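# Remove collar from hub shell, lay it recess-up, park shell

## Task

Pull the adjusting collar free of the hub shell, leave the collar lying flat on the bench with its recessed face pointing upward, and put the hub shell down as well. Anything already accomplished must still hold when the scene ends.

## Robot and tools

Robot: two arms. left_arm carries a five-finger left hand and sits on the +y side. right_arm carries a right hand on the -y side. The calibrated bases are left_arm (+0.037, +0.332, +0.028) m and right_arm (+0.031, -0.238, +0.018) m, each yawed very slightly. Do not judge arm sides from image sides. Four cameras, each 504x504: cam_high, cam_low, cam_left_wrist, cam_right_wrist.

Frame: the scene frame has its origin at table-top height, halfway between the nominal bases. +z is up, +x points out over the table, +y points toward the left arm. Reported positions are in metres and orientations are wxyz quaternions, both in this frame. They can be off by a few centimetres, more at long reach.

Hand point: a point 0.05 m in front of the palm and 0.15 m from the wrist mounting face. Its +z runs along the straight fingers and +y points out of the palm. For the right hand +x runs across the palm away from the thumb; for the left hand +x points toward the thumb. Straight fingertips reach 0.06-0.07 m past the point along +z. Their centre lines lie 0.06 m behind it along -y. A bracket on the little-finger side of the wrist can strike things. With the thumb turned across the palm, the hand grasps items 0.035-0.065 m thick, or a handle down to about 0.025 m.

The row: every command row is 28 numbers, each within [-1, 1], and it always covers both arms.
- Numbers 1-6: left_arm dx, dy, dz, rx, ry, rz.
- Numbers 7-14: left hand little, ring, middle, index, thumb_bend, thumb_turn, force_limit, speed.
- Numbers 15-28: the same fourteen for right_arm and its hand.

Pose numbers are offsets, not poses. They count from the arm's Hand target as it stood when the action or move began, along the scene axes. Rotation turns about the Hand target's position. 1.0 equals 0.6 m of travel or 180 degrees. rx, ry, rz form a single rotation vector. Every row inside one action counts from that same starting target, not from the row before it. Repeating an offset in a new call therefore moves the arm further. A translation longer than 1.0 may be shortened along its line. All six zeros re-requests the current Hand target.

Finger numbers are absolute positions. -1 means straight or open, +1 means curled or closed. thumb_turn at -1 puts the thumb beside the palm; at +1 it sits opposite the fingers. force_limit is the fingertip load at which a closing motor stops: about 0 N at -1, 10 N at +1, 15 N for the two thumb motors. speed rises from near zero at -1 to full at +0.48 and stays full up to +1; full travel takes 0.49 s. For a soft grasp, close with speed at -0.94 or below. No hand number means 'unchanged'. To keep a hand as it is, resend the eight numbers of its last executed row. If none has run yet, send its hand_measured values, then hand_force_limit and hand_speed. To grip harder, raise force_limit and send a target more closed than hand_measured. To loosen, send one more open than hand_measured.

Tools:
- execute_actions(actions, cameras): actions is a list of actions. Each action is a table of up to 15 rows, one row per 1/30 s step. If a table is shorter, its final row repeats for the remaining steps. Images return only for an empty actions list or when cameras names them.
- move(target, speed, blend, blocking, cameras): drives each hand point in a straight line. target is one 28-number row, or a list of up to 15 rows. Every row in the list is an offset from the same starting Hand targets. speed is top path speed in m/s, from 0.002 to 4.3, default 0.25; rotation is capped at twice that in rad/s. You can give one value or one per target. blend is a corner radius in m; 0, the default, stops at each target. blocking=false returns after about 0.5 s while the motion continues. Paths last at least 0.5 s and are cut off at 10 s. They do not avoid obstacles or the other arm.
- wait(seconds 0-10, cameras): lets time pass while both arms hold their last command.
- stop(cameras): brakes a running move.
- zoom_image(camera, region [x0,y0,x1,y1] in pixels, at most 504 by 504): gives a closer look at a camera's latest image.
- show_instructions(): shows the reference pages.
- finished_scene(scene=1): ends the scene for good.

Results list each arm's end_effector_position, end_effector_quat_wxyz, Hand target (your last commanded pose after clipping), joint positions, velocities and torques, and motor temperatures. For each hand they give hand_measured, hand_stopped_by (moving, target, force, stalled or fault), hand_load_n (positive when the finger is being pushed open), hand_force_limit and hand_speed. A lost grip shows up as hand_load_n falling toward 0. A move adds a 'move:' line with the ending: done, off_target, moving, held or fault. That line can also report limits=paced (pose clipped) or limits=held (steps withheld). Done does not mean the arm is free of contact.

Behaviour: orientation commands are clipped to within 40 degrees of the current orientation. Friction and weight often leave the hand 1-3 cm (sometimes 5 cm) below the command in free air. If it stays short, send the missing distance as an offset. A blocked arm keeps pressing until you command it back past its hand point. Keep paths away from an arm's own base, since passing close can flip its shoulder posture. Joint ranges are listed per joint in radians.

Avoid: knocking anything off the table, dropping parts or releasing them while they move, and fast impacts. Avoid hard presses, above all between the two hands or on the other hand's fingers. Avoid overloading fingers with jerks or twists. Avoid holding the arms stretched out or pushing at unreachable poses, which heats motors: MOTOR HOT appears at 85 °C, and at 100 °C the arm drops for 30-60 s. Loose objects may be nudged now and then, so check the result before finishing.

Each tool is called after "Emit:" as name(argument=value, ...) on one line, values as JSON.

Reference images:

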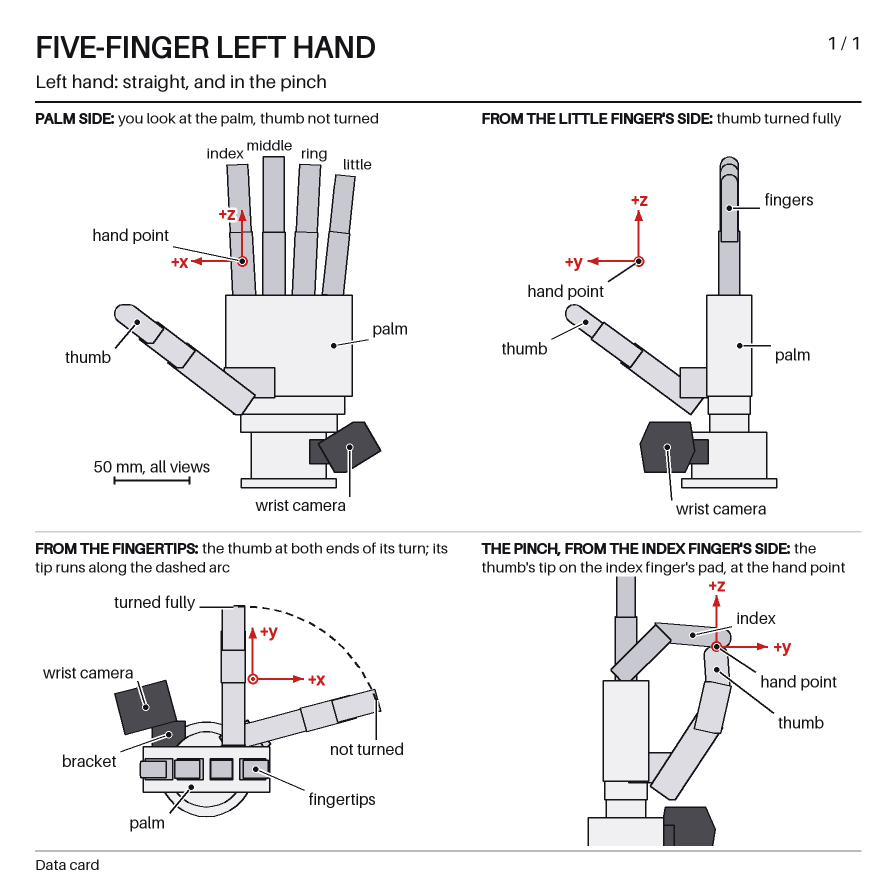

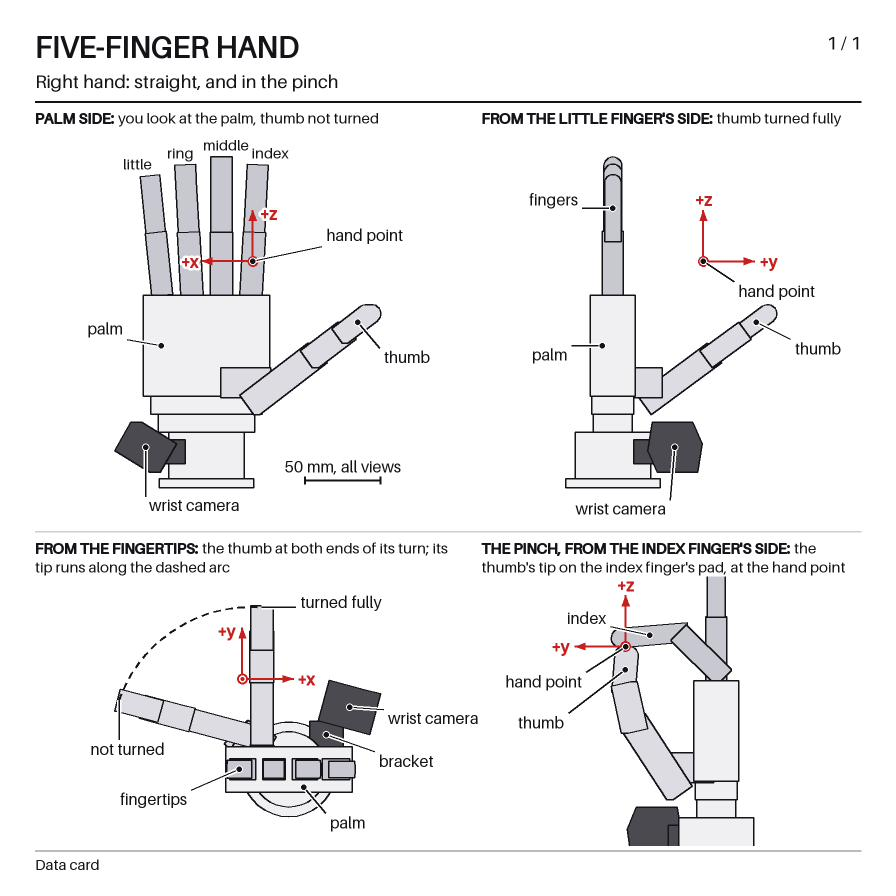

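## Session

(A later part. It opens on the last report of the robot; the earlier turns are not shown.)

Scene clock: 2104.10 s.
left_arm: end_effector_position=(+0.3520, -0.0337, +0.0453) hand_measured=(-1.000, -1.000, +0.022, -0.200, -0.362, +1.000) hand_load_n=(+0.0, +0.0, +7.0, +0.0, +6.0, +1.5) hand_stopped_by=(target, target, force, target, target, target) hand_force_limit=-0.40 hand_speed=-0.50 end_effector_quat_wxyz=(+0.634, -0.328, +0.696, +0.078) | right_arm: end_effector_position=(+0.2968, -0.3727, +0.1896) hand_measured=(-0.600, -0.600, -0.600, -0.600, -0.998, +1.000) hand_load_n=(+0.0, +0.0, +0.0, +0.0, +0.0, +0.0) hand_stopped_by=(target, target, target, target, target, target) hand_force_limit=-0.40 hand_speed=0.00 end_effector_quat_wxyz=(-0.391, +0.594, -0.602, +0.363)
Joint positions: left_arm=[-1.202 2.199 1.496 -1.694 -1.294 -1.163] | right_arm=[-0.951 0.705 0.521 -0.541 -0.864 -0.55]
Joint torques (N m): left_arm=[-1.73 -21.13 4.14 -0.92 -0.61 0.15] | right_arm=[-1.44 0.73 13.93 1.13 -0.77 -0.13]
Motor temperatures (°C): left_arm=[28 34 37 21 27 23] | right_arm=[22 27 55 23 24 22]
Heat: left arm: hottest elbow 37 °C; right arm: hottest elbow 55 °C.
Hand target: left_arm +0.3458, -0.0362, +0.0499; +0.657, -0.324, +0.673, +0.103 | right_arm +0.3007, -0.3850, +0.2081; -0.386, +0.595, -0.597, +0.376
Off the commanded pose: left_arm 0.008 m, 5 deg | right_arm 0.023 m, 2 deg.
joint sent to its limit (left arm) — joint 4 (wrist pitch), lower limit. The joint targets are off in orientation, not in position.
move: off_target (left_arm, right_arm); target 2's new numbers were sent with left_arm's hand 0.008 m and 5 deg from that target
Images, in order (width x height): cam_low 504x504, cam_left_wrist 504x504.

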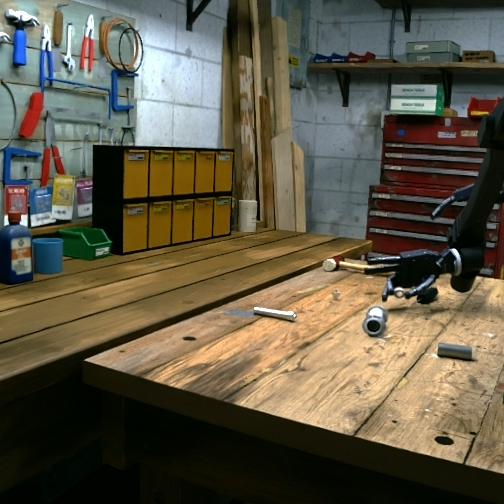

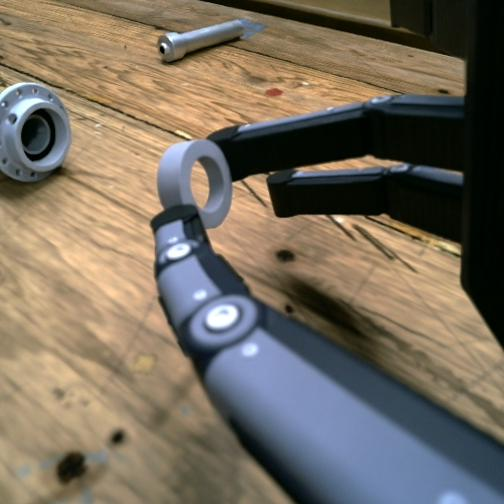

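Emit:
move(target=[0,0,0,0,0,0,-1,-1,0.03,0.1,-0.36,1,-0.4,-0.7,0,0,0,0,0,0,-0.6,-0.6,-0.6,-0.6,-1,1,-0.4,0], speed=0.1, cameras=["cam_left_wrist"])

Emit:
zoom_image(camera="cam_left_wrist", region=[120, 90, 270, 240])

Scene clock: 2109.13 s.
left_arm: end_effector_position=(+0.3520, -0.0337, +0.0453) hand_measured=(-1.000, -1.000, +0.022, +0.100, -0.362, +1.000) hand_load_n=(+0.0, +0.0, +7.0, +0.0, +5.5, +1.0) hand_stopped_by=(target, target, force, target, target, target) hand_force_limit=-0.40 hand_speed=-0.70 end_effector_quat_wxyz=(+0.634, -0.328, +0.696, +0.078) | right_arm: end_effector_position=(+0.2968, -0.3727, +0.1896) hand_measured=(-0.600, -0.600, -0.600, -0.600, -0.998, +1.000) hand_load_n=(+0.0, +0.0, +0.0, +0.0, +0.0, +0.0) hand_stopped_by=(target, target, target, target, target, target) hand_force_limit=-0.40 hand_speed=0.00 end_effector_quat_wxyz=(-0.391, +0.594, -0.602, +0.363)
Joint positions: left_arm=[-1.202 2.199 1.496 -1.694 -1.294 -1.163] | right_arm=[-0.951 0.705 0.521 -0.541 -0.864 -0.55]
Joint torques (N m): left_arm=[-1.9 -20.89 4.08 -0.96 -0.62 0.14] | right_arm=[-1.44 0.67 13.91 1.1 -0.77 -0.14]
Motor temperatures (°C): left_arm=[28 34 37 21 27 23] | right_arm=[22 27 55 23 24 22]
Heat: left arm: hottest elbow 37 °C; right arm: hottest elbow 55 °C.
Hand target: left_arm +0.3458, -0.0362, +0.0499; +0.657, -0.324, +0.673, +0.103 | right_arm +0.3007, -0.3850, +0.2081; -0.386, +0.595, -0.597, +0.376
Off the commanded pose: left_arm 0.008 m, 5 deg | right_arm 0.023 m, 2 deg.
joint sent to its limit (left arm) — joint 4 (wrist pitch), lower limit. The joint targets are off in orientation, not in position.
move: off_target (left_arm, right_arm)
Images, in order (width x height): cam_left_wrist 504x504.

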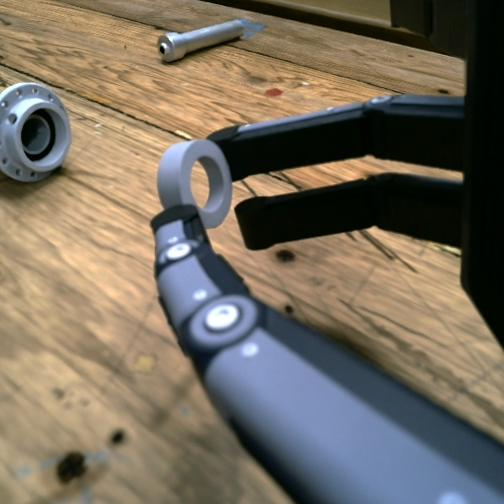

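Scaled by 3.360 from the camera's 504x504 image, which has a finer 720x720 frame.

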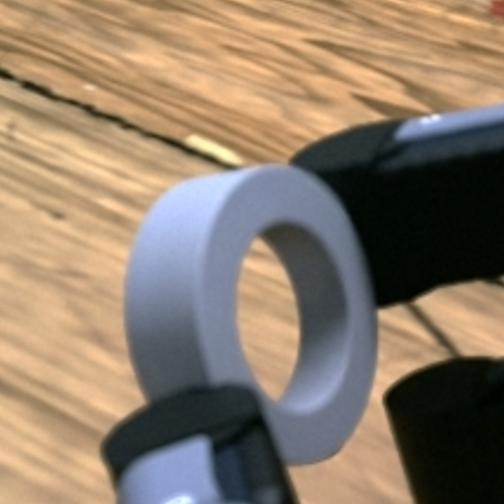

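Emit:
move(target=[0,0,0,0,0,0,-1,-1,0.03,0.22,-0.36,1,-0.4,-0.8,0,0,0,0,0,0,-0.6,-0.6,-0.6,-0.6,-1,1,-0.4,0], speed=0.1, cameras=["cam_left_wrist"])

Emit:
zoom_image(camera="cam_left_wrist", region=[120, 90, 270, 240])

Scene clock: 2114.53 s.
left_arm: end_effector_position=(+0.3520, -0.0337, +0.0453) hand_measured=(-1.000, -1.000, +0.022, +0.220, -0.362, +1.000) hand_load_n=(+0.0, +0.0, +7.0, +0.0, +6.0, +1.5) hand_stopped_by=(target, target, force, target, target, target) hand_force_limit=-0.40 hand_speed=-0.80 end_effector_quat_wxyz=(+0.634, -0.328, +0.696, +0.078) | right_arm: end_effector_position=(+0.2968, -0.3727, +0.1896) hand_measured=(-0.600, -0.600, -0.600, -0.600, -0.998, +1.000) hand_load_n=(+0.0, +0.0, +0.0, -0.5, +0.0, +0.0) hand_stopped_by=(target, target, target, target, target, target) hand_force_limit=-0.40 hand_speed=0.00 end_effector_quat_wxyz=(-0.391, +0.594, -0.602, +0.363)
Joint positions: left_arm=[-1.202 2.199 1.496 -1.694 -1.294 -1.163] | right_arm=[-0.951 0.705 0.521 -0.541 -0.864 -0.55]
Joint torques (N m): left_arm=[-2.08 -21.19 4.16 -0.95 -0.6 0.15] | right_arm=[-1.44 0.62 13.93 1.14 -0.77 -0.13]
Motor temperatures (°C): left_arm=[28 35 37 21 27 23] | right_arm=[22 27 56 23 24 22]
Heat: left arm: hottest elbow 37 °C; right arm: hottest elbow 56 °C.
Hand target: left_arm +0.3458, -0.0362, +0.0499; +0.657, -0.324, +0.673, +0.103 | right_arm +0.3007, -0.3850, +0.2081; -0.386, +0.595, -0.597, +0.376
Off the commanded pose: left_arm 0.008 m, 5 deg | right_arm 0.023 m, 2 deg.
joint sent to its limit (left arm) — joint 4 (wrist pitch), lower limit. The joint targets are off in orientation, not in position.
move: off_target (left_arm, right_arm)
Images, in order (width x height): cam_left_wrist 504x504.

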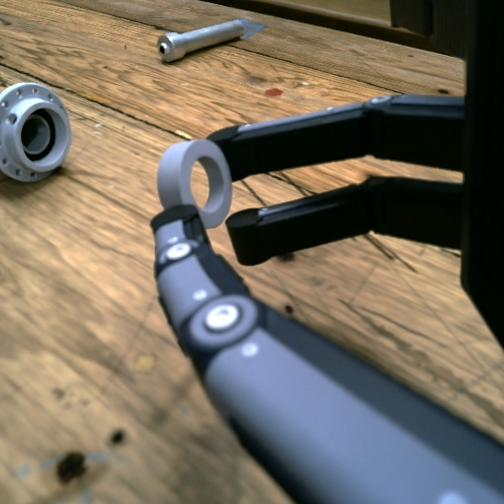

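Scaled by 3.360 from the camera's 504x504 image, which has a finer 720x720 frame.

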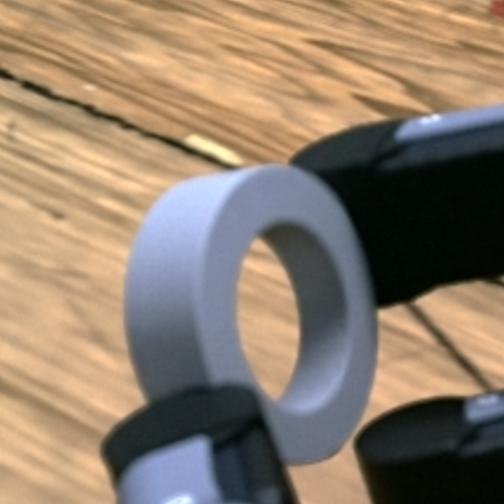

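Emit:
move(target=[0,0,0,0,0,0,-1,-1,0.03,0.36,-0.36,1,-0.4,-0.8,0,0,0,0,0,0,-0.6,-0.6,-0.6,-0.6,-1,1,-0.4,0], speed=0.1, cameras=["cam_left_wrist"])

Emit:
zoom_image(camera="cam_left_wrist", region=[120, 90, 270, 240])

Scene clock: 2119.43 s.
left_arm: end_effector_position=(+0.3520, -0.0337, +0.0453) hand_measured=(-1.000, -1.000, +0.022, +0.360, -0.362, +1.000) hand_load_n=(+0.0, +0.0, +7.0, +0.0, +6.0, +1.0) hand_stopped_by=(target, target, force, target, target, target) hand_force_limit=-0.40 hand_speed=-0.80 end_effector_quat_wxyz=(+0.634, -0.328, +0.696, +0.078) | right_arm: end_effector_position=(+0.2968, -0.3727, +0.1896) hand_measured=(-0.600, -0.600, -0.600, -0.600, -0.998, +1.000) hand_load_n=(+0.0, +0.0, +0.0, -0.5, +0.0, +0.0) hand_stopped_by=(target, target, target, target, target, target) hand_force_limit=-0.40 hand_speed=0.00 end_effector_quat_wxyz=(-0.391, +0.594, -0.602, +0.363)
Joint positions: left_arm=[-1.202 2.199 1.496 -1.694 -1.294 -1.163] | right_arm=[-0.951 0.705 0.521 -0.541 -0.864 -0.55]
Joint torques (N m): left_arm=[-1.67 -21.07 4.15 -0.95 -0.62 0.16] | right_arm=[-1.32 0.73 13.9 1.14 -0.77 -0.14]
Motor temperatures (°C): left_arm=[27 35 37 21 27 23] | right_arm=[22 27 56 23 24 22]
Heat: left arm: hottest elbow 37 °C; right arm: hottest elbow 56 °C.
Hand target: left_arm +0.3458, -0.0362, +0.0499; +0.657, -0.324, +0.673, +0.103 | right_arm +0.3007, -0.3850, +0.2081; -0.386, +0.595, -0.597, +0.376
Off the commanded pose: left_arm 0.008 m, 5 deg | right_arm 0.023 m, 2 deg.
joint sent to its limit (left arm) — joint 4 (wrist pitch), lower limit. The joint targets are off in orientation, not in position.
move: off_target (left_arm, right_arm)
Images, in order (width x height): cam_left_wrist 504x504.

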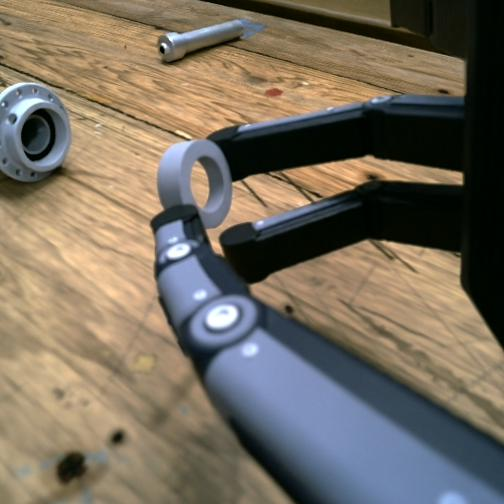

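Scaled by 3.360 from the camera's 504x504 image, which has a finer 720x720 frame.

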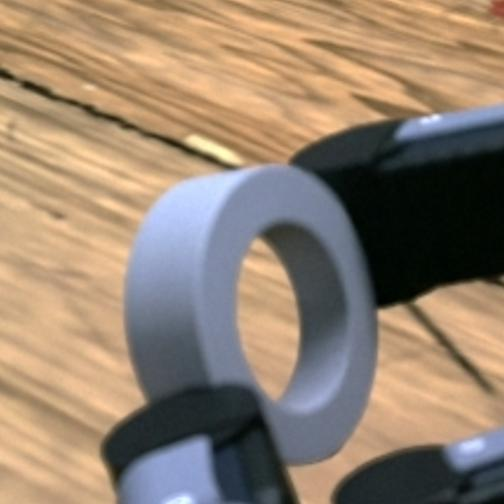

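Emit:
move(target=[[0,0,0.08,0,0,0,-1,-1,0.03,0.0,-0.36,1,-0.4,-0.5,0,0,0,0,0,0,-0.6,-0.6,-0.6,-0.6,-1,1,-0.4,0],[0.04,0,0.08,0,0,-0.15,-1,-1,0.03,-1.0,-0.36,1,-0.4,-0.5,0,0,0,0,0,0,-0.6,-0.6,-0.6,-0.6,-1,1,-0.4,0]], speed=0.15, cameras=["cam_high","cam_low","cam_left_wrist"])

Scene clock: 2150.70 s.
left_arm: end_effector_position=(+0.3729, -0.0331, +0.0951) hand_measured=(-1.000, -1.000, +0.022, -1.000, -0.362, +1.000) hand_load_n=(+0.0, +0.0, +7.0, +0.0, +6.0, +1.0) hand_stopped_by=(target, target, force, target, target, target) hand_force_limit=-0.40 hand_speed=-0.50 end_effector_quat_wxyz=(+0.661, -0.162, +0.731, -0.045) | right_arm: end_effector_position=(+0.2968, -0.3727, +0.1896) hand_measured=(-0.600, -0.600, -0.600, -0.600, -0.998, +1.000) hand_load_n=(+0.0, +0.0, +0.0, +0.0, +0.0, +0.0) hand_stopped_by=(target, target, target, target, target, target) hand_force_limit=-0.40 hand_speed=0.00 end_effector_quat_wxyz=(-0.391, +0.594, -0.602, +0.363)
Joint positions: left_arm=[-1.213 1.81 0.881 0.37 -1.339 0.737] | right_arm=[-0.951 0.705 0.521 -0.541 -0.864 -0.55]
Joint torques (N m): left_arm=[-1.26 -15.68 4.57 2.44 -0.39 0.15] | right_arm=[-1.38 0.62 13.9 1.14 -0.77 -0.14]
Motor temperatures (°C): left_arm=[27 36 36 21 27 23] | right_arm=[22 27 56 23 24 22]
Heat: left arm: hottest shoulder 36 °C; right arm: hottest elbow 56 °C.
Hand target: left_arm +0.3698, -0.0361, +0.0978; +0.662, -0.158, +0.730, -0.053 | right_arm +0.3007, -0.3850, +0.2081; -0.386, +0.595, -0.597, +0.376
Off the commanded pose: left_arm 0.005 m, 1 deg | right_arm 0.023 m, 2 deg.
move: off_target (right_arm); target 2's new numbers were sent with left_arm's hand 0.007 m and 14 deg from that target
Images, in order (width x height): cam_high 504x504, cam_low 504x504, cam_left_wrist 504x504.

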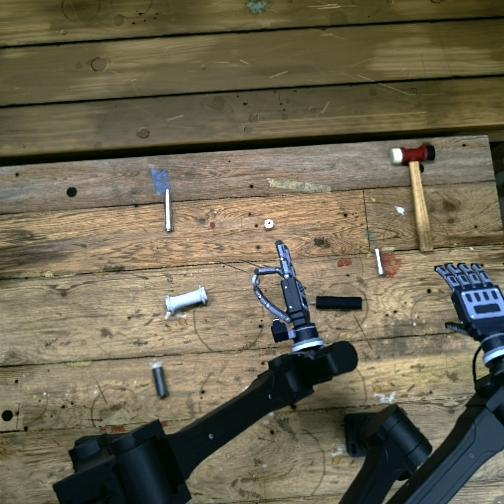

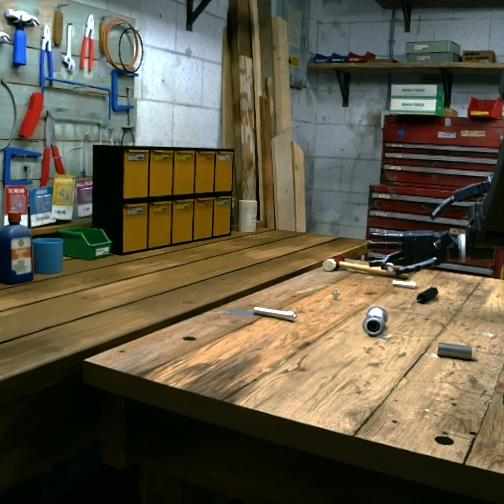

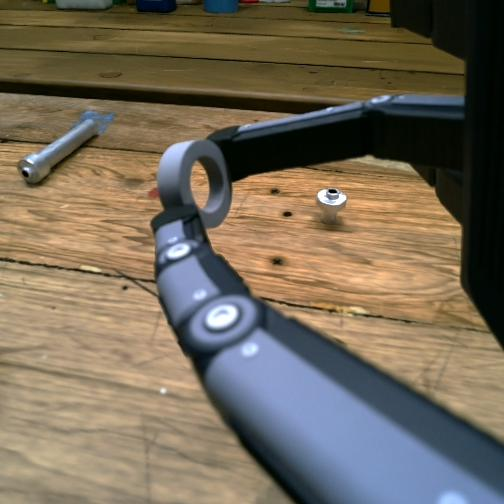

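Emit:
move(target=[[0,0.1,0,0.0108,-0.0025,0,-1,-1,0.03,-1,-0.36,1,-0.4,-0.5,0,0,0,0,0,0,-0.6,-0.6,-0.6,-0.6,-1,1,-0.4,0],[0,0.1,-0.08,0.0108,-0.0025,0,-1,-1,0.03,-1.0,-0.36,1,-0.4,-0.5,0,0,0,0,0,0,-0.6,-0.6,-0.6,-0.6,-1,1,-0.4,0]], speed=0.1, cameras=["cam_high","cam_low","cam_left_wrist"])

Scene clock: 2179.67 s.
left_arm: end_effector_position=(+0.3662, +0.0179, +0.0570) hand_measured=(-1.000, -1.000, +0.022, -1.000, -0.362, +1.000) hand_load_n=(+0.0, +0.0, +7.0, +0.0, +6.0, +1.5) hand_stopped_by=(target, target, force, target, target, target) hand_force_limit=-0.40 hand_speed=-0.50 end_effector_quat_wxyz=(+0.668, -0.149, +0.728, -0.051) | right_arm: end_effector_position=(+0.2968, -0.3727, +0.1896) hand_measured=(-0.600, -0.600, -0.600, -0.600, -0.998, +1.000) hand_load_n=(+0.0, +0.0, +0.0, +0.0, +0.0, +0.0) hand_stopped_by=(target, target, target, target, target, target) hand_force_limit=-0.40 hand_speed=0.00 end_effector_quat_wxyz=(-0.391, +0.594, -0.602, +0.363)
Joint positions: left_arm=[-1.19 1.857 0.697 0.751 -1.307 0.897] | right_arm=[-0.951 0.705 0.521 -0.541 -0.864 -0.55]
Joint torques (N m): left_arm=[0.09 -11.87 3.37 2.54 -0.31 0.18] | right_arm=[-1.38 0.56 13.91 1.16 -0.78 -0.14]
Motor temperatures (°C): left_arm=[27 36 35 21 27 23] | right_arm=[22 27 56 23 24 22]
Heat: left arm: hottest shoulder 36 °C; right arm: hottest elbow 56 °C.
Hand target: left_arm +0.3698, +0.0240, +0.0497; +0.668, -0.146, +0.729, -0.041 | right_arm +0.3007, -0.3850, +0.2081; -0.386, +0.595, -0.597, +0.376
Off the commanded pose: left_arm 0.010 m, 1 deg | right_arm 0.023 m, 2 deg.
move: off_target (right_arm)
Images, in order (width x height): cam_high 504x504, cam_low 504x504, cam_left_wrist 504x504.

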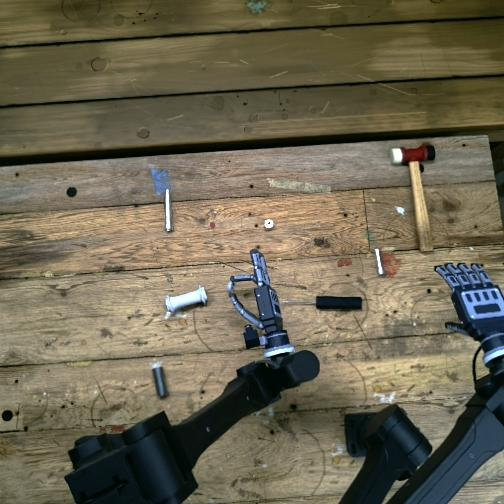

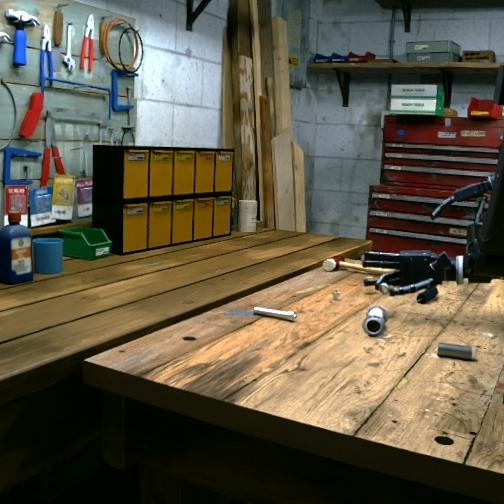

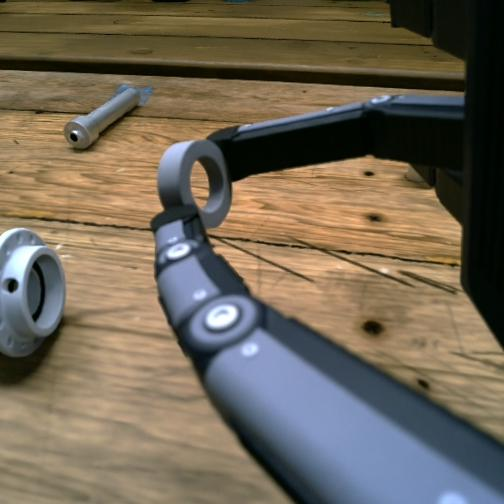

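Emit:
move(target=[0,0,-0.06,0,0,0,-1,-1,0.03,-1,-0.36,1,-0.4,-0.5,0,0,0,0,0,0,-0.6,-0.6,-0.6,-0.6,-1,1,-0.4,0], speed=0.06, cameras=["cam_low","cam_left_wrist"])

Emit:
zoom_image(camera="cam_low", region=[350, 220, 504, 340])

Scene clock: 2191.57 s.
left_arm: end_effector_position=(+0.3649, +0.0213, +0.0194) hand_measured=(-1.000, -1.000, +0.022, -1.000, -0.362, +1.000) hand_load_n=(+0.0, +0.0, +7.0, +0.0, +6.0, +1.0) hand_stopped_by=(target, target, force, target, target, target) hand_force_limit=-0.40 hand_speed=-0.50 end_effector_quat_wxyz=(+0.667, -0.146, +0.729, -0.047) | right_arm: end_effector_position=(+0.2968, -0.3727, +0.1896) hand_measured=(-0.600, -0.600, -0.600, -0.600, -0.998, +1.000) hand_load_n=(+0.0, -0.5, +0.0, +0.0, +0.0, +0.0) hand_stopped_by=(target, target, target, target, target, target) hand_force_limit=-0.40 hand_speed=0.00 end_effector_quat_wxyz=(-0.391, +0.594, -0.602, +0.363)
Joint positions: left_arm=[-1.19 1.972 0.697 0.857 -1.307 0.897] | right_arm=[-0.951 0.705 0.521 -0.541 -0.864 -0.55]
Joint torques (N m): left_arm=[0.15 -12.45 3.3 2.5 -0.3 0.17] | right_arm=[-1.32 0.62 13.9 1.13 -0.77 -0.14]
Motor temperatures (°C): left_arm=[27 36 35 21 26 23] | right_arm=[22 27 56 23 24 22]
Heat: left arm: hottest shoulder 36 °C; right arm: hottest elbow 56 °C.
Hand target: left_arm +0.3698, +0.0239, +0.0138; +0.668, -0.147, +0.729, -0.041 | right_arm +0.3007, -0.3850, +0.2081; -0.386, +0.595, -0.597, +0.376
Off the commanded pose: left_arm 0.008 m, 1 deg | right_arm 0.023 m, 2 deg.
move: off_target (right_arm)
Images, in order (width x height): cam_low 504x504, cam_left_wrist 504x504.

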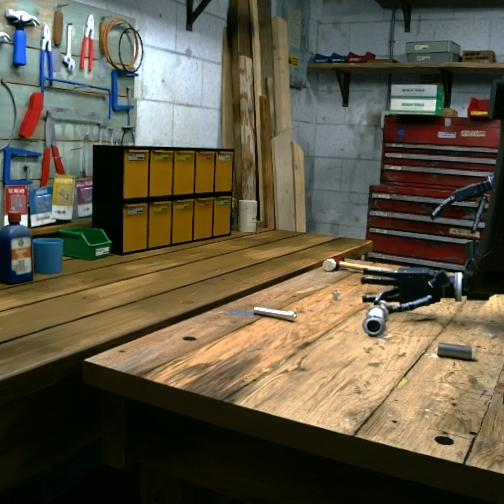

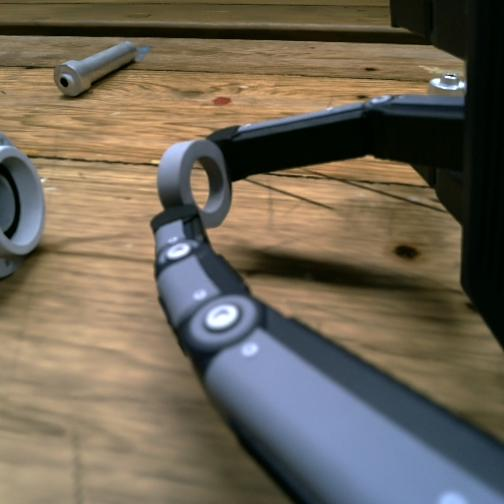

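Scaled by 3.273 from the camera's 504x504 image, which has a finer 720x720 frame.

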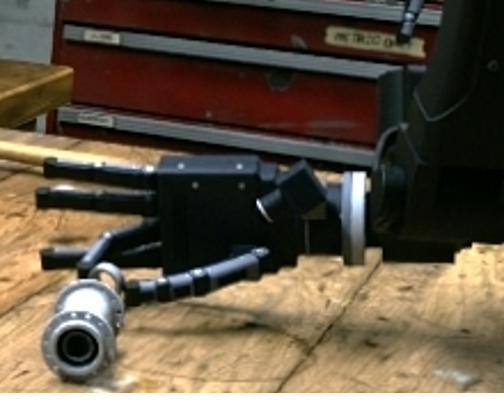

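Emit:
move(target=[0,0,-0.018,0,0,0,-1,-1,0.03,-1,-0.36,1,-0.4,-0.5,0,0,0,0,0,0,-0.6,-0.6,-0.6,-0.6,-1,1,-0.4,0], speed=0.03, cameras=["cam_left_wrist"])

Emit:
zoom_image(camera="cam_left_wrist", region=[120, 90, 270, 240])

Scene clock: 2196.93 s.
left_arm: end_effector_position=(+0.3641, +0.0234, +0.0080) hand_measured=(-1.000, -1.000, +0.022, -1.000, -0.362, +1.000) hand_load_n=(+0.0, +0.0, +7.0, +0.0, +6.0, +1.5) hand_stopped_by=(target, target, force, target, target, target) hand_force_limit=-0.40 hand_speed=-0.50 end_effector_quat_wxyz=(+0.667, -0.144, +0.730, -0.045) | right_arm: end_effector_position=(+0.2968, -0.3727, +0.1896) hand_measured=(-0.600, -0.600, -0.600, -0.600, -0.998, +1.000) hand_load_n=(+0.0, +0.0, +0.0, +0.0, +0.0, +0.0) hand_stopped_by=(target, target, target, target, target, target) hand_force_limit=-0.40 hand_speed=0.00 end_effector_quat_wxyz=(-0.391, +0.594, -0.602, +0.363)
Joint positions: left_arm=[-1.19 2.006 0.697 0.887 -1.307 0.898] | right_arm=[-0.951 0.705 0.521 -0.541 -0.864 -0.55]
Joint torques (N m): left_arm=[-0.15 -12.28 3.52 2.61 -0.32 0.17] | right_arm=[-1.44 0.62 13.9 1.13 -0.77 -0.13]
Motor temperatures (°C): left_arm=[27 36 35 21 26 23] | right_arm=[22 27 56 23 24 22]
Heat: left arm: hottest shoulder 36 °C; right arm: hottest elbow 56 °C.
Hand target: left_arm +0.3698, +0.0239, +0.0030; +0.668, -0.147, +0.729, -0.041 | right_arm +0.3007, -0.3850, +0.2081; -0.386, +0.595, -0.597, +0.376
Off the commanded pose: left_arm 0.008 m, 1 deg | right_arm 0.023 m, 2 deg.
move: off_target (right_arm)
Images, in order (width x height): cam_left_wrist 504x504.

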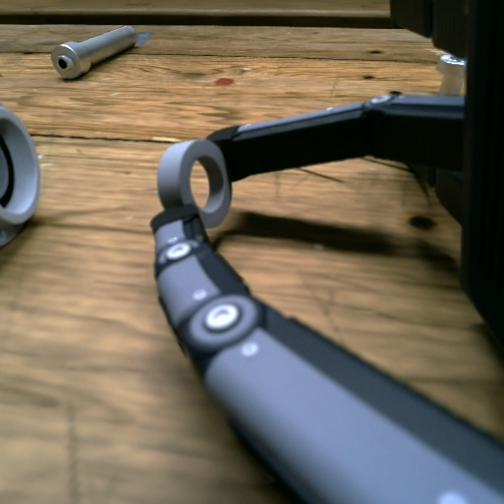

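Scaled by 3.360 from the camera's 504x504 image, which has a finer 720x720 frame.

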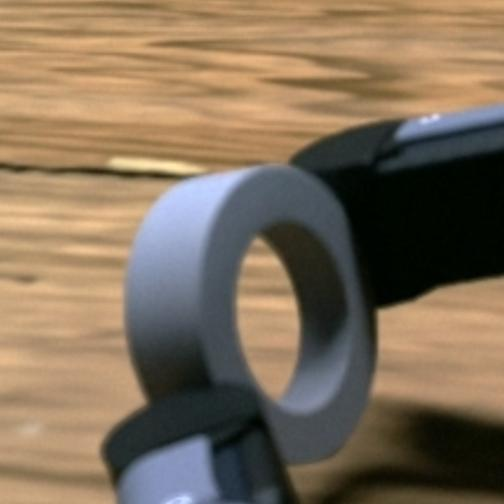

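Emit:
move(target=[0,0,-0.01,0,0,0,-1,-1,0.03,-1,-0.36,1,-0.4,-0.5,0,0,0,0,0,0,-0.6,-0.6,-0.6,-0.6,-1,1,-0.4,0], speed=0.03, cameras=["cam_left_wrist"])

Emit:
zoom_image(camera="cam_left_wrist", region=[120, 90, 270, 240])

Scene clock: 2201.77 s.
left_arm: end_effector_position=(+0.3641, +0.0235, +0.0062) hand_measured=(-1.000, -1.000, +0.022, -1.000, -0.362, +1.000) hand_load_n=(+0.0, +0.0, +7.0, +0.0, +6.0, +1.5) hand_stopped_by=(target, target, force, target, target, target) hand_force_limit=-0.40 hand_speed=-0.50 end_effector_quat_wxyz=(+0.668, -0.149, +0.727, -0.048) | right_arm: end_effector_position=(+0.2968, -0.3727, +0.1896) hand_measured=(-0.600, -0.600, -0.600, -0.600, -0.998, +1.000) hand_load_n=(+0.0, +0.0, +0.0, +0.0, +0.0, +0.0) hand_stopped_by=(target, target, target, target, target, target) hand_force_limit=-0.40 hand_speed=0.00 end_effector_quat_wxyz=(-0.391, +0.594, -0.602, +0.363)
Joint positions: left_arm=[-1.19 2.016 0.697 0.908 -1.311 0.898] | right_arm=[-0.951 0.705 0.521 -0.541 -0.864 -0.55]
Joint torques (N m): left_arm=[-0.03 -11.58 3.6 2.36 -0.14 0.15] | right_arm=[-1.44 0.85 13.91 1.14 -0.77 -0.14]
Motor temperatures (°C): left_arm=[27 36 35 21 26 23] | right_arm=[22 27 56 23 24 22]
Heat: left arm: hottest shoulder 36 °C; right arm: hottest elbow 56 °C.
Hand target: left_arm +0.3698, +0.0239, -0.0030; +0.668, -0.146, +0.729, -0.041 | right_arm +0.3007, -0.3850, +0.2081; -0.386, +0.595, -0.597, +0.376
Off the commanded pose: left_arm 0.011 m, 1 deg | right_arm 0.023 m, 2 deg.
move: off_target (left_arm, right_arm)
Images, in order (width x height): cam_left_wrist 504x504.

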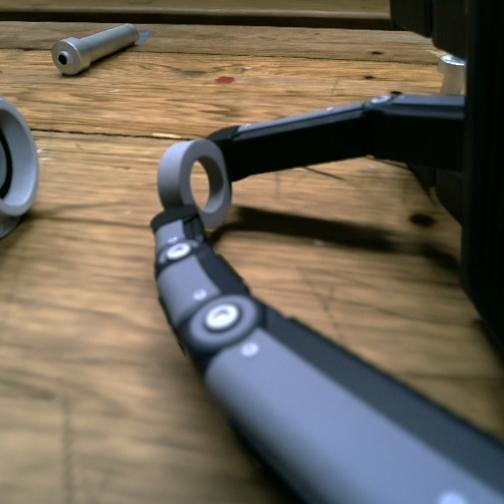

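Scaled by 3.360 from the camera's 504x504 image, which has a finer 720x720 frame.

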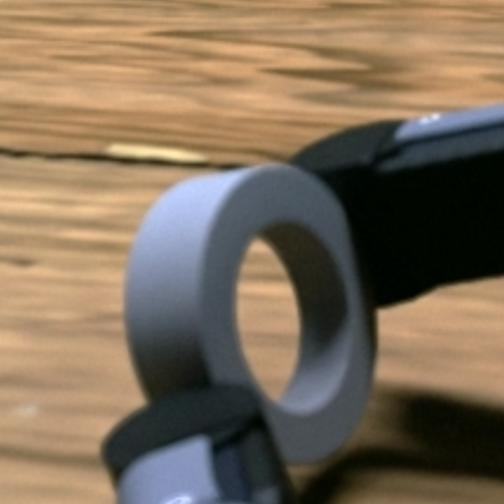

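Emit:
wait(seconds=0.1, cameras=["cam_low"])

Emit:
zoom_image(camera="cam_low", region=[355, 255, 455, 325])

Scene clock: 2205.10 s.
left_arm: end_effector_position=(+0.3641, +0.0236, +0.0060) hand_measured=(-1.000, -1.000, +0.022, -1.000, -0.362, +1.000) hand_load_n=(+0.0, +0.0, +7.0, +0.0, +6.0, +1.0) hand_stopped_by=(target, target, force, target, target, target) hand_force_limit=-0.40 hand_speed=-0.50 end_effector_quat_wxyz=(+0.668, -0.149, +0.727, -0.048) | right_arm: end_effector_position=(+0.2968, -0.3727, +0.1896) hand_measured=(-0.600, -0.600, -0.600, -0.600, -0.998, +1.000) hand_load_n=(+0.0, +0.0, +0.0, +0.0, +0.0, -0.5) hand_stopped_by=(target, target, target, target, target, target) hand_force_limit=-0.40 hand_speed=0.00 end_effector_quat_wxyz=(-0.391, +0.594, -0.602, +0.363)
Joint positions: left_arm=[-1.19 2.016 0.697 0.908 -1.311 0.898] | right_arm=[-0.951 0.705 0.521 -0.541 -0.864 -0.55]
Joint torques (N m): left_arm=[0.03 -11.63 3.59 2.29 -0.14 0.15] | right_arm=[-1.49 0.73 13.93 1.16 -0.78 -0.13]
Motor temperatures (°C): left_arm=[27 35 35 21 26 23] | right_arm=[22 27 56 23 24 22]
Heat: left arm: hottest shoulder 35 °C; right arm: hottest elbow 56 °C.
Hand target: left_arm +0.3698, +0.0239, -0.0031; +0.668, -0.146, +0.729, -0.041 | right_arm +0.3007, -0.3850, +0.2081; -0.386, +0.595, -0.597, +0.376
Off the commanded pose: left_arm 0.011 m, 1 deg | right_arm 0.023 m, 2 deg.
wait: 0.10 s; at rest from the start
Images, in order (width x height): cam_low 504x504.

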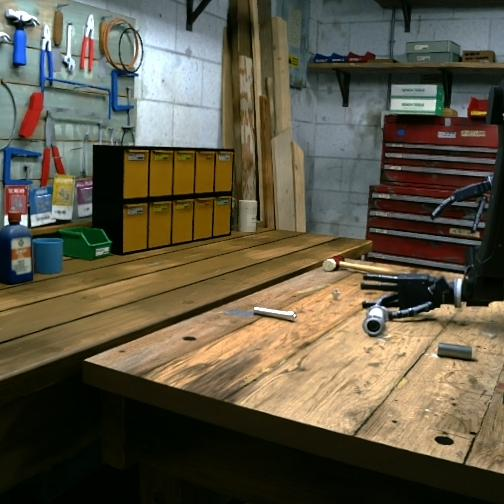

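Scaled by 5.040 from the camera's 504x504 image, which has a finer 720x720 frame.

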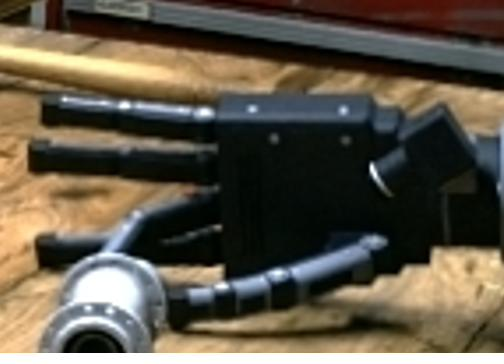

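Emit:
move(target=[[0,0,0,0,0,0,-1,-1,0.010,-1,-0.36,1,-0.4,-0.9,0,0,0,0,0,0,-0.6,-0.6,-0.6,-0.6,-1,1,-0.4,0],[0.006,-0.045,0,0,0,0,-1,-1,0.010,-1,-0.36,1,-0.4,-0.9,0,0,0,0,0,0,-0.6,-0.6,-0.6,-0.6,-1,1,-0.4,0]], speed=0.03, cameras=["cam_left_wrist","cam_low"])

Emit:
zoom_image(camera="cam_left_wrist", region=[120, 90, 270, 240])

Emit:
zoom_image(camera="cam_low", region=[355, 255, 455, 325])

Scene clock: 2226.47 s.
left_arm: end_effector_position=(+0.3723, +0.0034, +0.0063) hand_measured=(-1.000, -1.000, +0.010, -1.000, -0.360, +1.000) hand_load_n=(+0.0, +0.0, +3.0, -0.5, +2.0, +0.5) hand_stopped_by=(target, target, force, target, target, target) hand_force_limit=-0.40 hand_speed=-0.90 end_effector_quat_wxyz=(+0.671, -0.153, +0.724, -0.044) | right_arm: end_effector_position=(+0.2968, -0.3727, +0.1896) hand_measured=(-0.600, -0.600, -0.600, -0.600, -0.998, +1.000) hand_load_n=(+0.0, +0.0, +0.0, +0.0, +0.0, +0.0) hand_stopped_by=(target, target, target, target, target, target) hand_force_limit=-0.40 hand_speed=0.00 end_effector_quat_wxyz=(-0.391, +0.594, -0.602, +0.363)
Joint positions: left_arm=[-1.19 2.04 0.766 0.865 -1.325 0.898] | right_arm=[-0.951 0.705 0.521 -0.541 -0.864 -0.55]
Joint torques (N m): left_arm=[-0.79 -13.04 4.42 1.07 -0.14 -0.03] | right_arm=[-1.38 0.62 13.93 1.1 -0.77 -0.14]
Motor temperatures (°C): left_arm=[27 35 35 21 26 23] | right_arm=[22 27 57 23 24 22]
Heat: left arm: hottest shoulder 35 °C; right arm: hottest elbow 57 °C.
Hand target: left_arm +0.3734, -0.0031, -0.0031; +0.668, -0.147, +0.729, -0.041 | right_arm +0.3007, -0.3850, +0.2081; -0.386, +0.595, -0.597, +0.376
Off the commanded pose: left_arm 0.011 m, 1 deg | right_arm 0.023 m, 2 deg.
move: off_target (left_arm, right_arm)
Images, in order (width x height): cam_low 504x504, cam_left_wrist 504x504.

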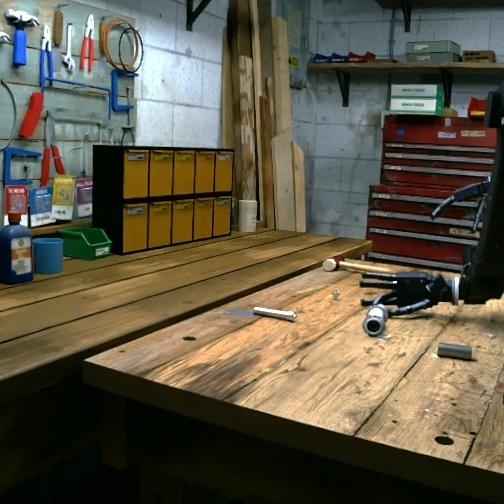

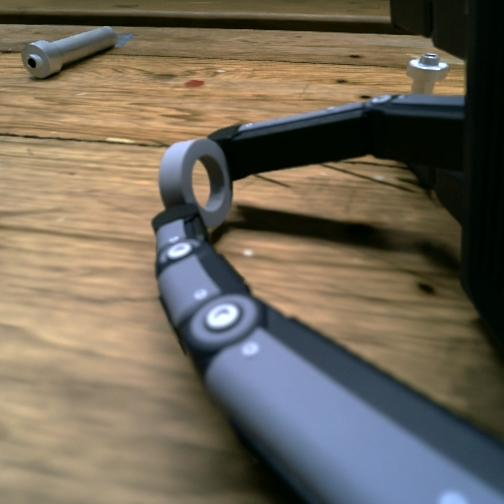

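Scaled by 3.360 from the camera's 504x504 image, which has a finer 720x720 frame.

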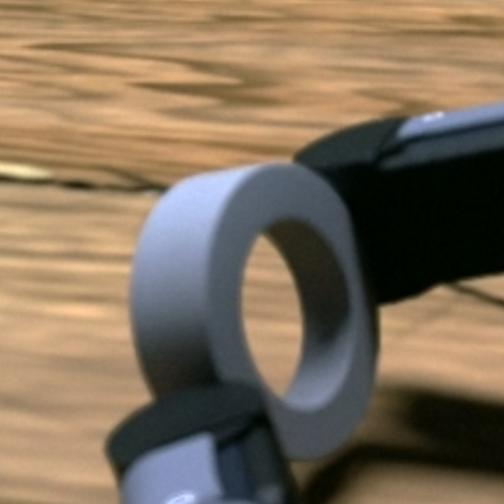

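Scaled by 5.040 from the camera's 504x504 image, which has a finer 720x720 frame.

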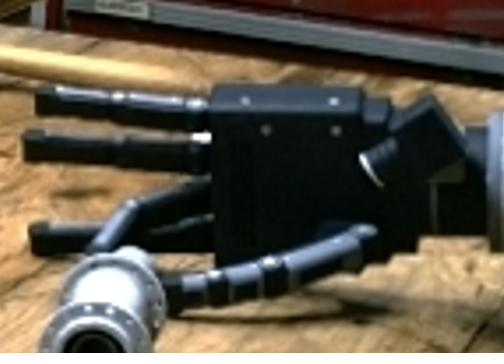

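Emit:
wait(seconds=0.1, cameras=["cam_high"])

Emit:
zoom_image(camera="cam_high", region=[190, 220, 390, 420])

Scene clock: 2231.77 s.
left_arm: end_effector_position=(+0.3722, +0.0034, +0.0063) hand_measured=(-1.000, -1.000, +0.010, -1.000, -0.360, +1.000) hand_load_n=(+0.0, +0.0, +3.0, -0.5, +2.5, +0.5) hand_stopped_by=(target, target, force, target, target, target) hand_force_limit=-0.40 hand_speed=-0.90 end_effector_quat_wxyz=(+0.671, -0.153, +0.724, -0.044) | right_arm: end_effector_position=(+0.2968, -0.3727, +0.1896) hand_measured=(-0.600, -0.600, -0.600, -0.600, -0.998, +1.000) hand_load_n=(+0.0, +0.0, +0.0, +0.0, +0.0, +0.0) hand_stopped_by=(target, target, target, target, target, target) hand_force_limit=-0.40 hand_speed=0.00 end_effector_quat_wxyz=(-0.391, +0.594, -0.602, +0.363)
Joint positions: left_arm=[-1.19 2.04 0.766 0.864 -1.325 0.898] | right_arm=[-0.951 0.705 0.521 -0.541 -0.864 -0.55]
Joint torques (N m): left_arm=[-1.2 -12.86 4.51 0.98 -0.16 -0.03] | right_arm=[-1.32 0.67 13.91 1.13 -0.77 -0.14]
Motor temperatures (°C): left_arm=[27 35 35 21 26 23] | right_arm=[22 27 57 23 24 22]
Heat: left arm: hottest shoulder 35 °C; right arm: hottest elbow 57 °C.
Hand target: left_arm +0.3734, -0.0030, -0.0031; +0.668, -0.146, +0.729, -0.041 | right_arm +0.3007, -0.3850, +0.2081; -0.386, +0.595, -0.597, +0.376
Off the commanded pose: left_arm 0.011 m, 1 deg | right_arm 0.023 m, 2 deg.
wait: 0.10 s; at rest from the start
Images, in order (width x height): cam_high 504x504.

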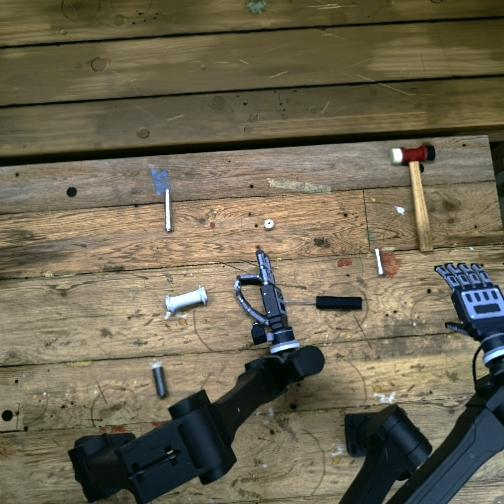

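Scaled by 2.520 from the camera's 504x504 image, which has a finer 720x720 frame.

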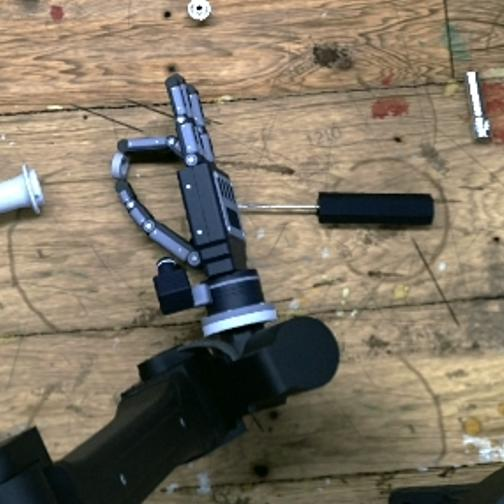

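Emit:
zoom_image(camera="cam_high", region=[220, 265, 260, 305])

Scaled by 12.600 from the camera's 504x504 image, which has a finer 720x720 frame.

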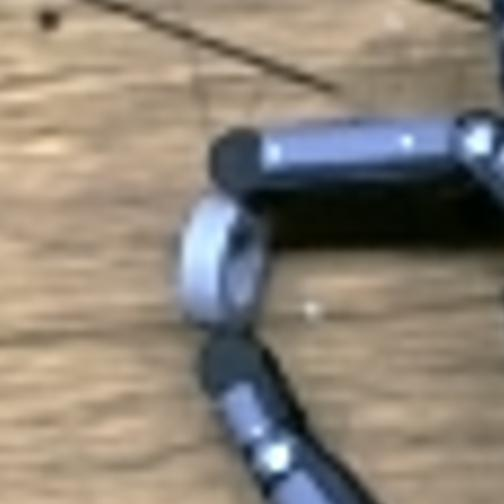

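Emit:
move(target=[[0,0,0.17,0,0,0,-1,-1,0.04,-1,-0.36,1,0.0,-0.9,0,0,0,0,0,0,-0.6,-0.6,-0.6,-0.6,-1,1,-0.4,0],[0,0,0.17,-0.25,0.05,-0.005,-1,-1,0.04,-1,-0.36,1,0.0,-0.9,0,0,0,0,0,0,-0.6,-0.6,-0.6,-0.6,-1,1,-0.4,0]], speed=0.2, cameras=["cam_high","cam_left_wrist"])

Scene clock: 2283.30 s.
left_arm: end_effector_position=(+0.3698, -0.0095, +0.0967) hand_measured=(-1.000, -1.000, +0.016, -1.000, -0.360, +1.000) hand_load_n=(+0.0, +0.0, +5.0, +0.0, +4.0, +1.0) hand_stopped_by=(target, target, force, target, target, target) hand_force_limit=0.00 hand_speed=-0.90 end_effector_quat_wxyz=(+0.504, -0.379, +0.711, -0.312) | right_arm: end_effector_position=(+0.2968, -0.3727, +0.1896) hand_measured=(-0.600, -0.600, -0.600, -0.600, -0.998, +1.000) hand_load_n=(+0.0, +0.0, +0.0, +0.0, +0.0, +0.0) hand_stopped_by=(target, target, target, target, target, target) hand_force_limit=-0.40 hand_speed=0.00 end_effector_quat_wxyz=(-0.391, +0.594, -0.602, +0.363)
Joint positions: left_arm=[-1.091 1.482 0.643 0.286 -0.965 0.059] | right_arm=[-0.951 0.705 0.521 -0.541 -0.864 -0.55]
Joint torques (N m): left_arm=[0.03 -11.87 5.39 1.36 -0.32 -0.11] | right_arm=[-1.49 0.62 13.91 1.16 -0.77 -0.14]
Motor temperatures (°C): left_arm=[27 34 35 21 26 23] | right_arm=[22 27 57 23 24 22]
Heat: left arm: hottest elbow 35 °C; right arm: hottest elbow 57 °C.
Hand target: left_arm +0.3734, -0.0030, +0.0989; +0.503, -0.388, +0.708, -0.310 | right_arm +0.3007, -0.3850, +0.2081; -0.386, +0.595, -0.597, +0.376
Off the commanded pose: left_arm 0.008 m, 1 deg | right_arm 0.023 m, 2 deg.
move: off_target (right_arm)
Images, in order (width x height): cam_high 504x504, cam_left_wrist 504x504.

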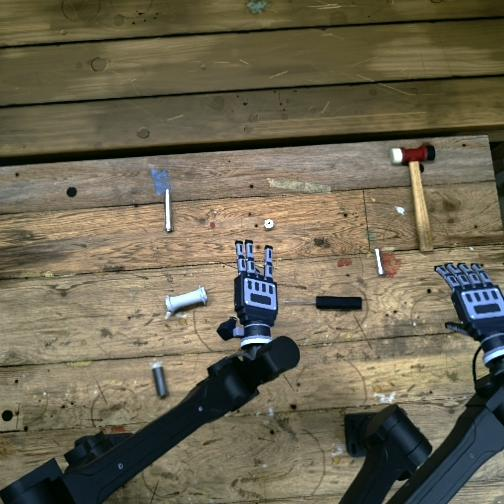

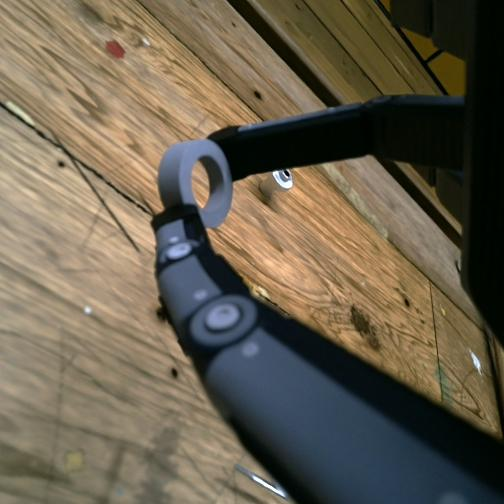

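Emit:
move(target=[0,0,-0.03,-0.26,0.0534,-0.008,-1,-1,0.04,-1,-0.36,1,0.0,-0.9,0,0,0,0,0,0,-0.6,-0.6,-0.6,-0.6,-1,1,-0.4,0], speed=0.2, cameras=["cam_high","cam_low","cam_left_wrist"])

Scene clock: 2292.67 s.
left_arm: end_effector_position=(+0.3689, -0.0078, +0.0851) hand_measured=(-1.000, -1.000, +0.016, -1.000, -0.360, +1.000) hand_load_n=(-0.5, +0.0, +5.5, +0.0, +4.5, +0.5) hand_stopped_by=(target, target, force, target, target, target) hand_force_limit=0.00 hand_speed=-0.90 end_effector_quat_wxyz=(-0.245, +0.563, -0.577, +0.539) | right_arm: end_effector_position=(+0.2968, -0.3727, +0.1896) hand_measured=(-0.600, -0.600, -0.600, -0.600, -0.998, +1.000) hand_load_n=(+0.0, +0.0, +0.0, +0.0, +0.0, +0.0) hand_stopped_by=(target, target, target, target, target, target) hand_force_limit=-0.40 hand_speed=0.00 end_effector_quat_wxyz=(-0.391, +0.594, -0.602, +0.363)
Joint positions: left_arm=[-0.868 1.437 0.391 0.7 -0.484 -0.512] | right_arm=[-0.951 0.705 0.521 -0.541 -0.864 -0.55]
Joint torques (N m): left_arm=[0.09 -7 4.38 3.23 -0.09 -0.16] | right_arm=[-1.38 0.79 13.91 1.14 -0.76 -0.13]
Motor temperatures (°C): left_arm=[27 34 35 21 26 23] | right_arm=[22 27 57 23 24 22]
Heat: left arm: hottest elbow 35 °C; right arm: hottest elbow 57 °C.
Hand target: left_arm +0.3734, -0.0031, +0.0810; -0.245, +0.571, -0.570, +0.539 | right_arm +0.3007, -0.3850, +0.2081; -0.386, +0.595, -0.597, +0.376
Off the commanded pose: left_arm 0.008 m, 1 deg | right_arm 0.023 m, 2 deg.
move: off_target (right_arm)
Images, in order (width x height): cam_high 504x504, cam_low 504x504, cam_left_wrist 504x504.

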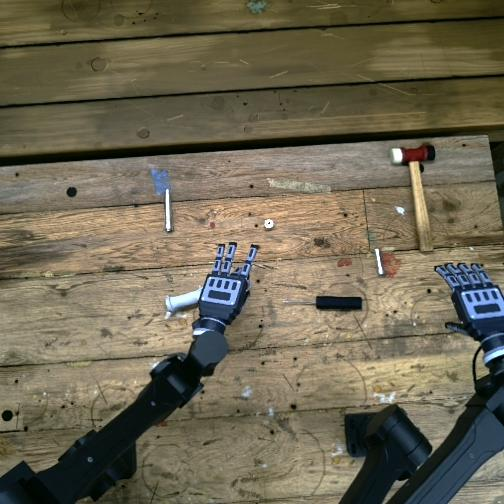

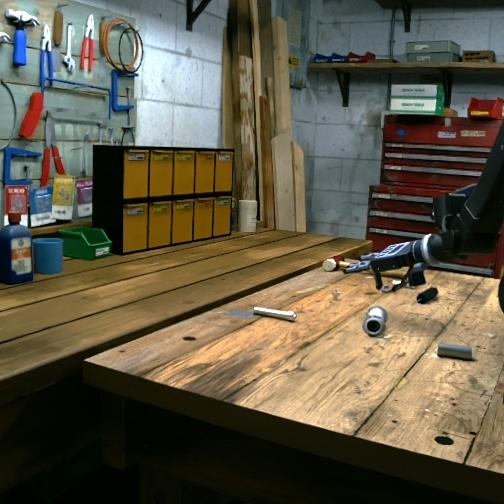

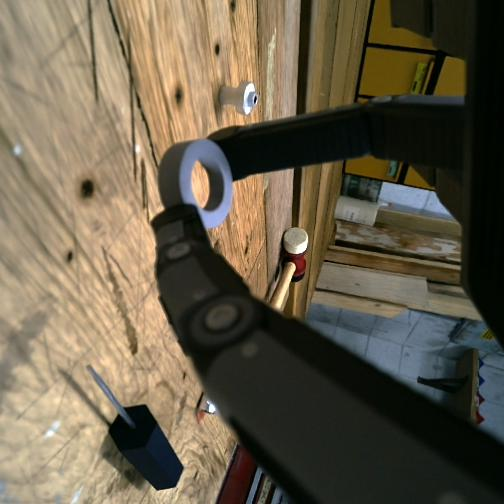

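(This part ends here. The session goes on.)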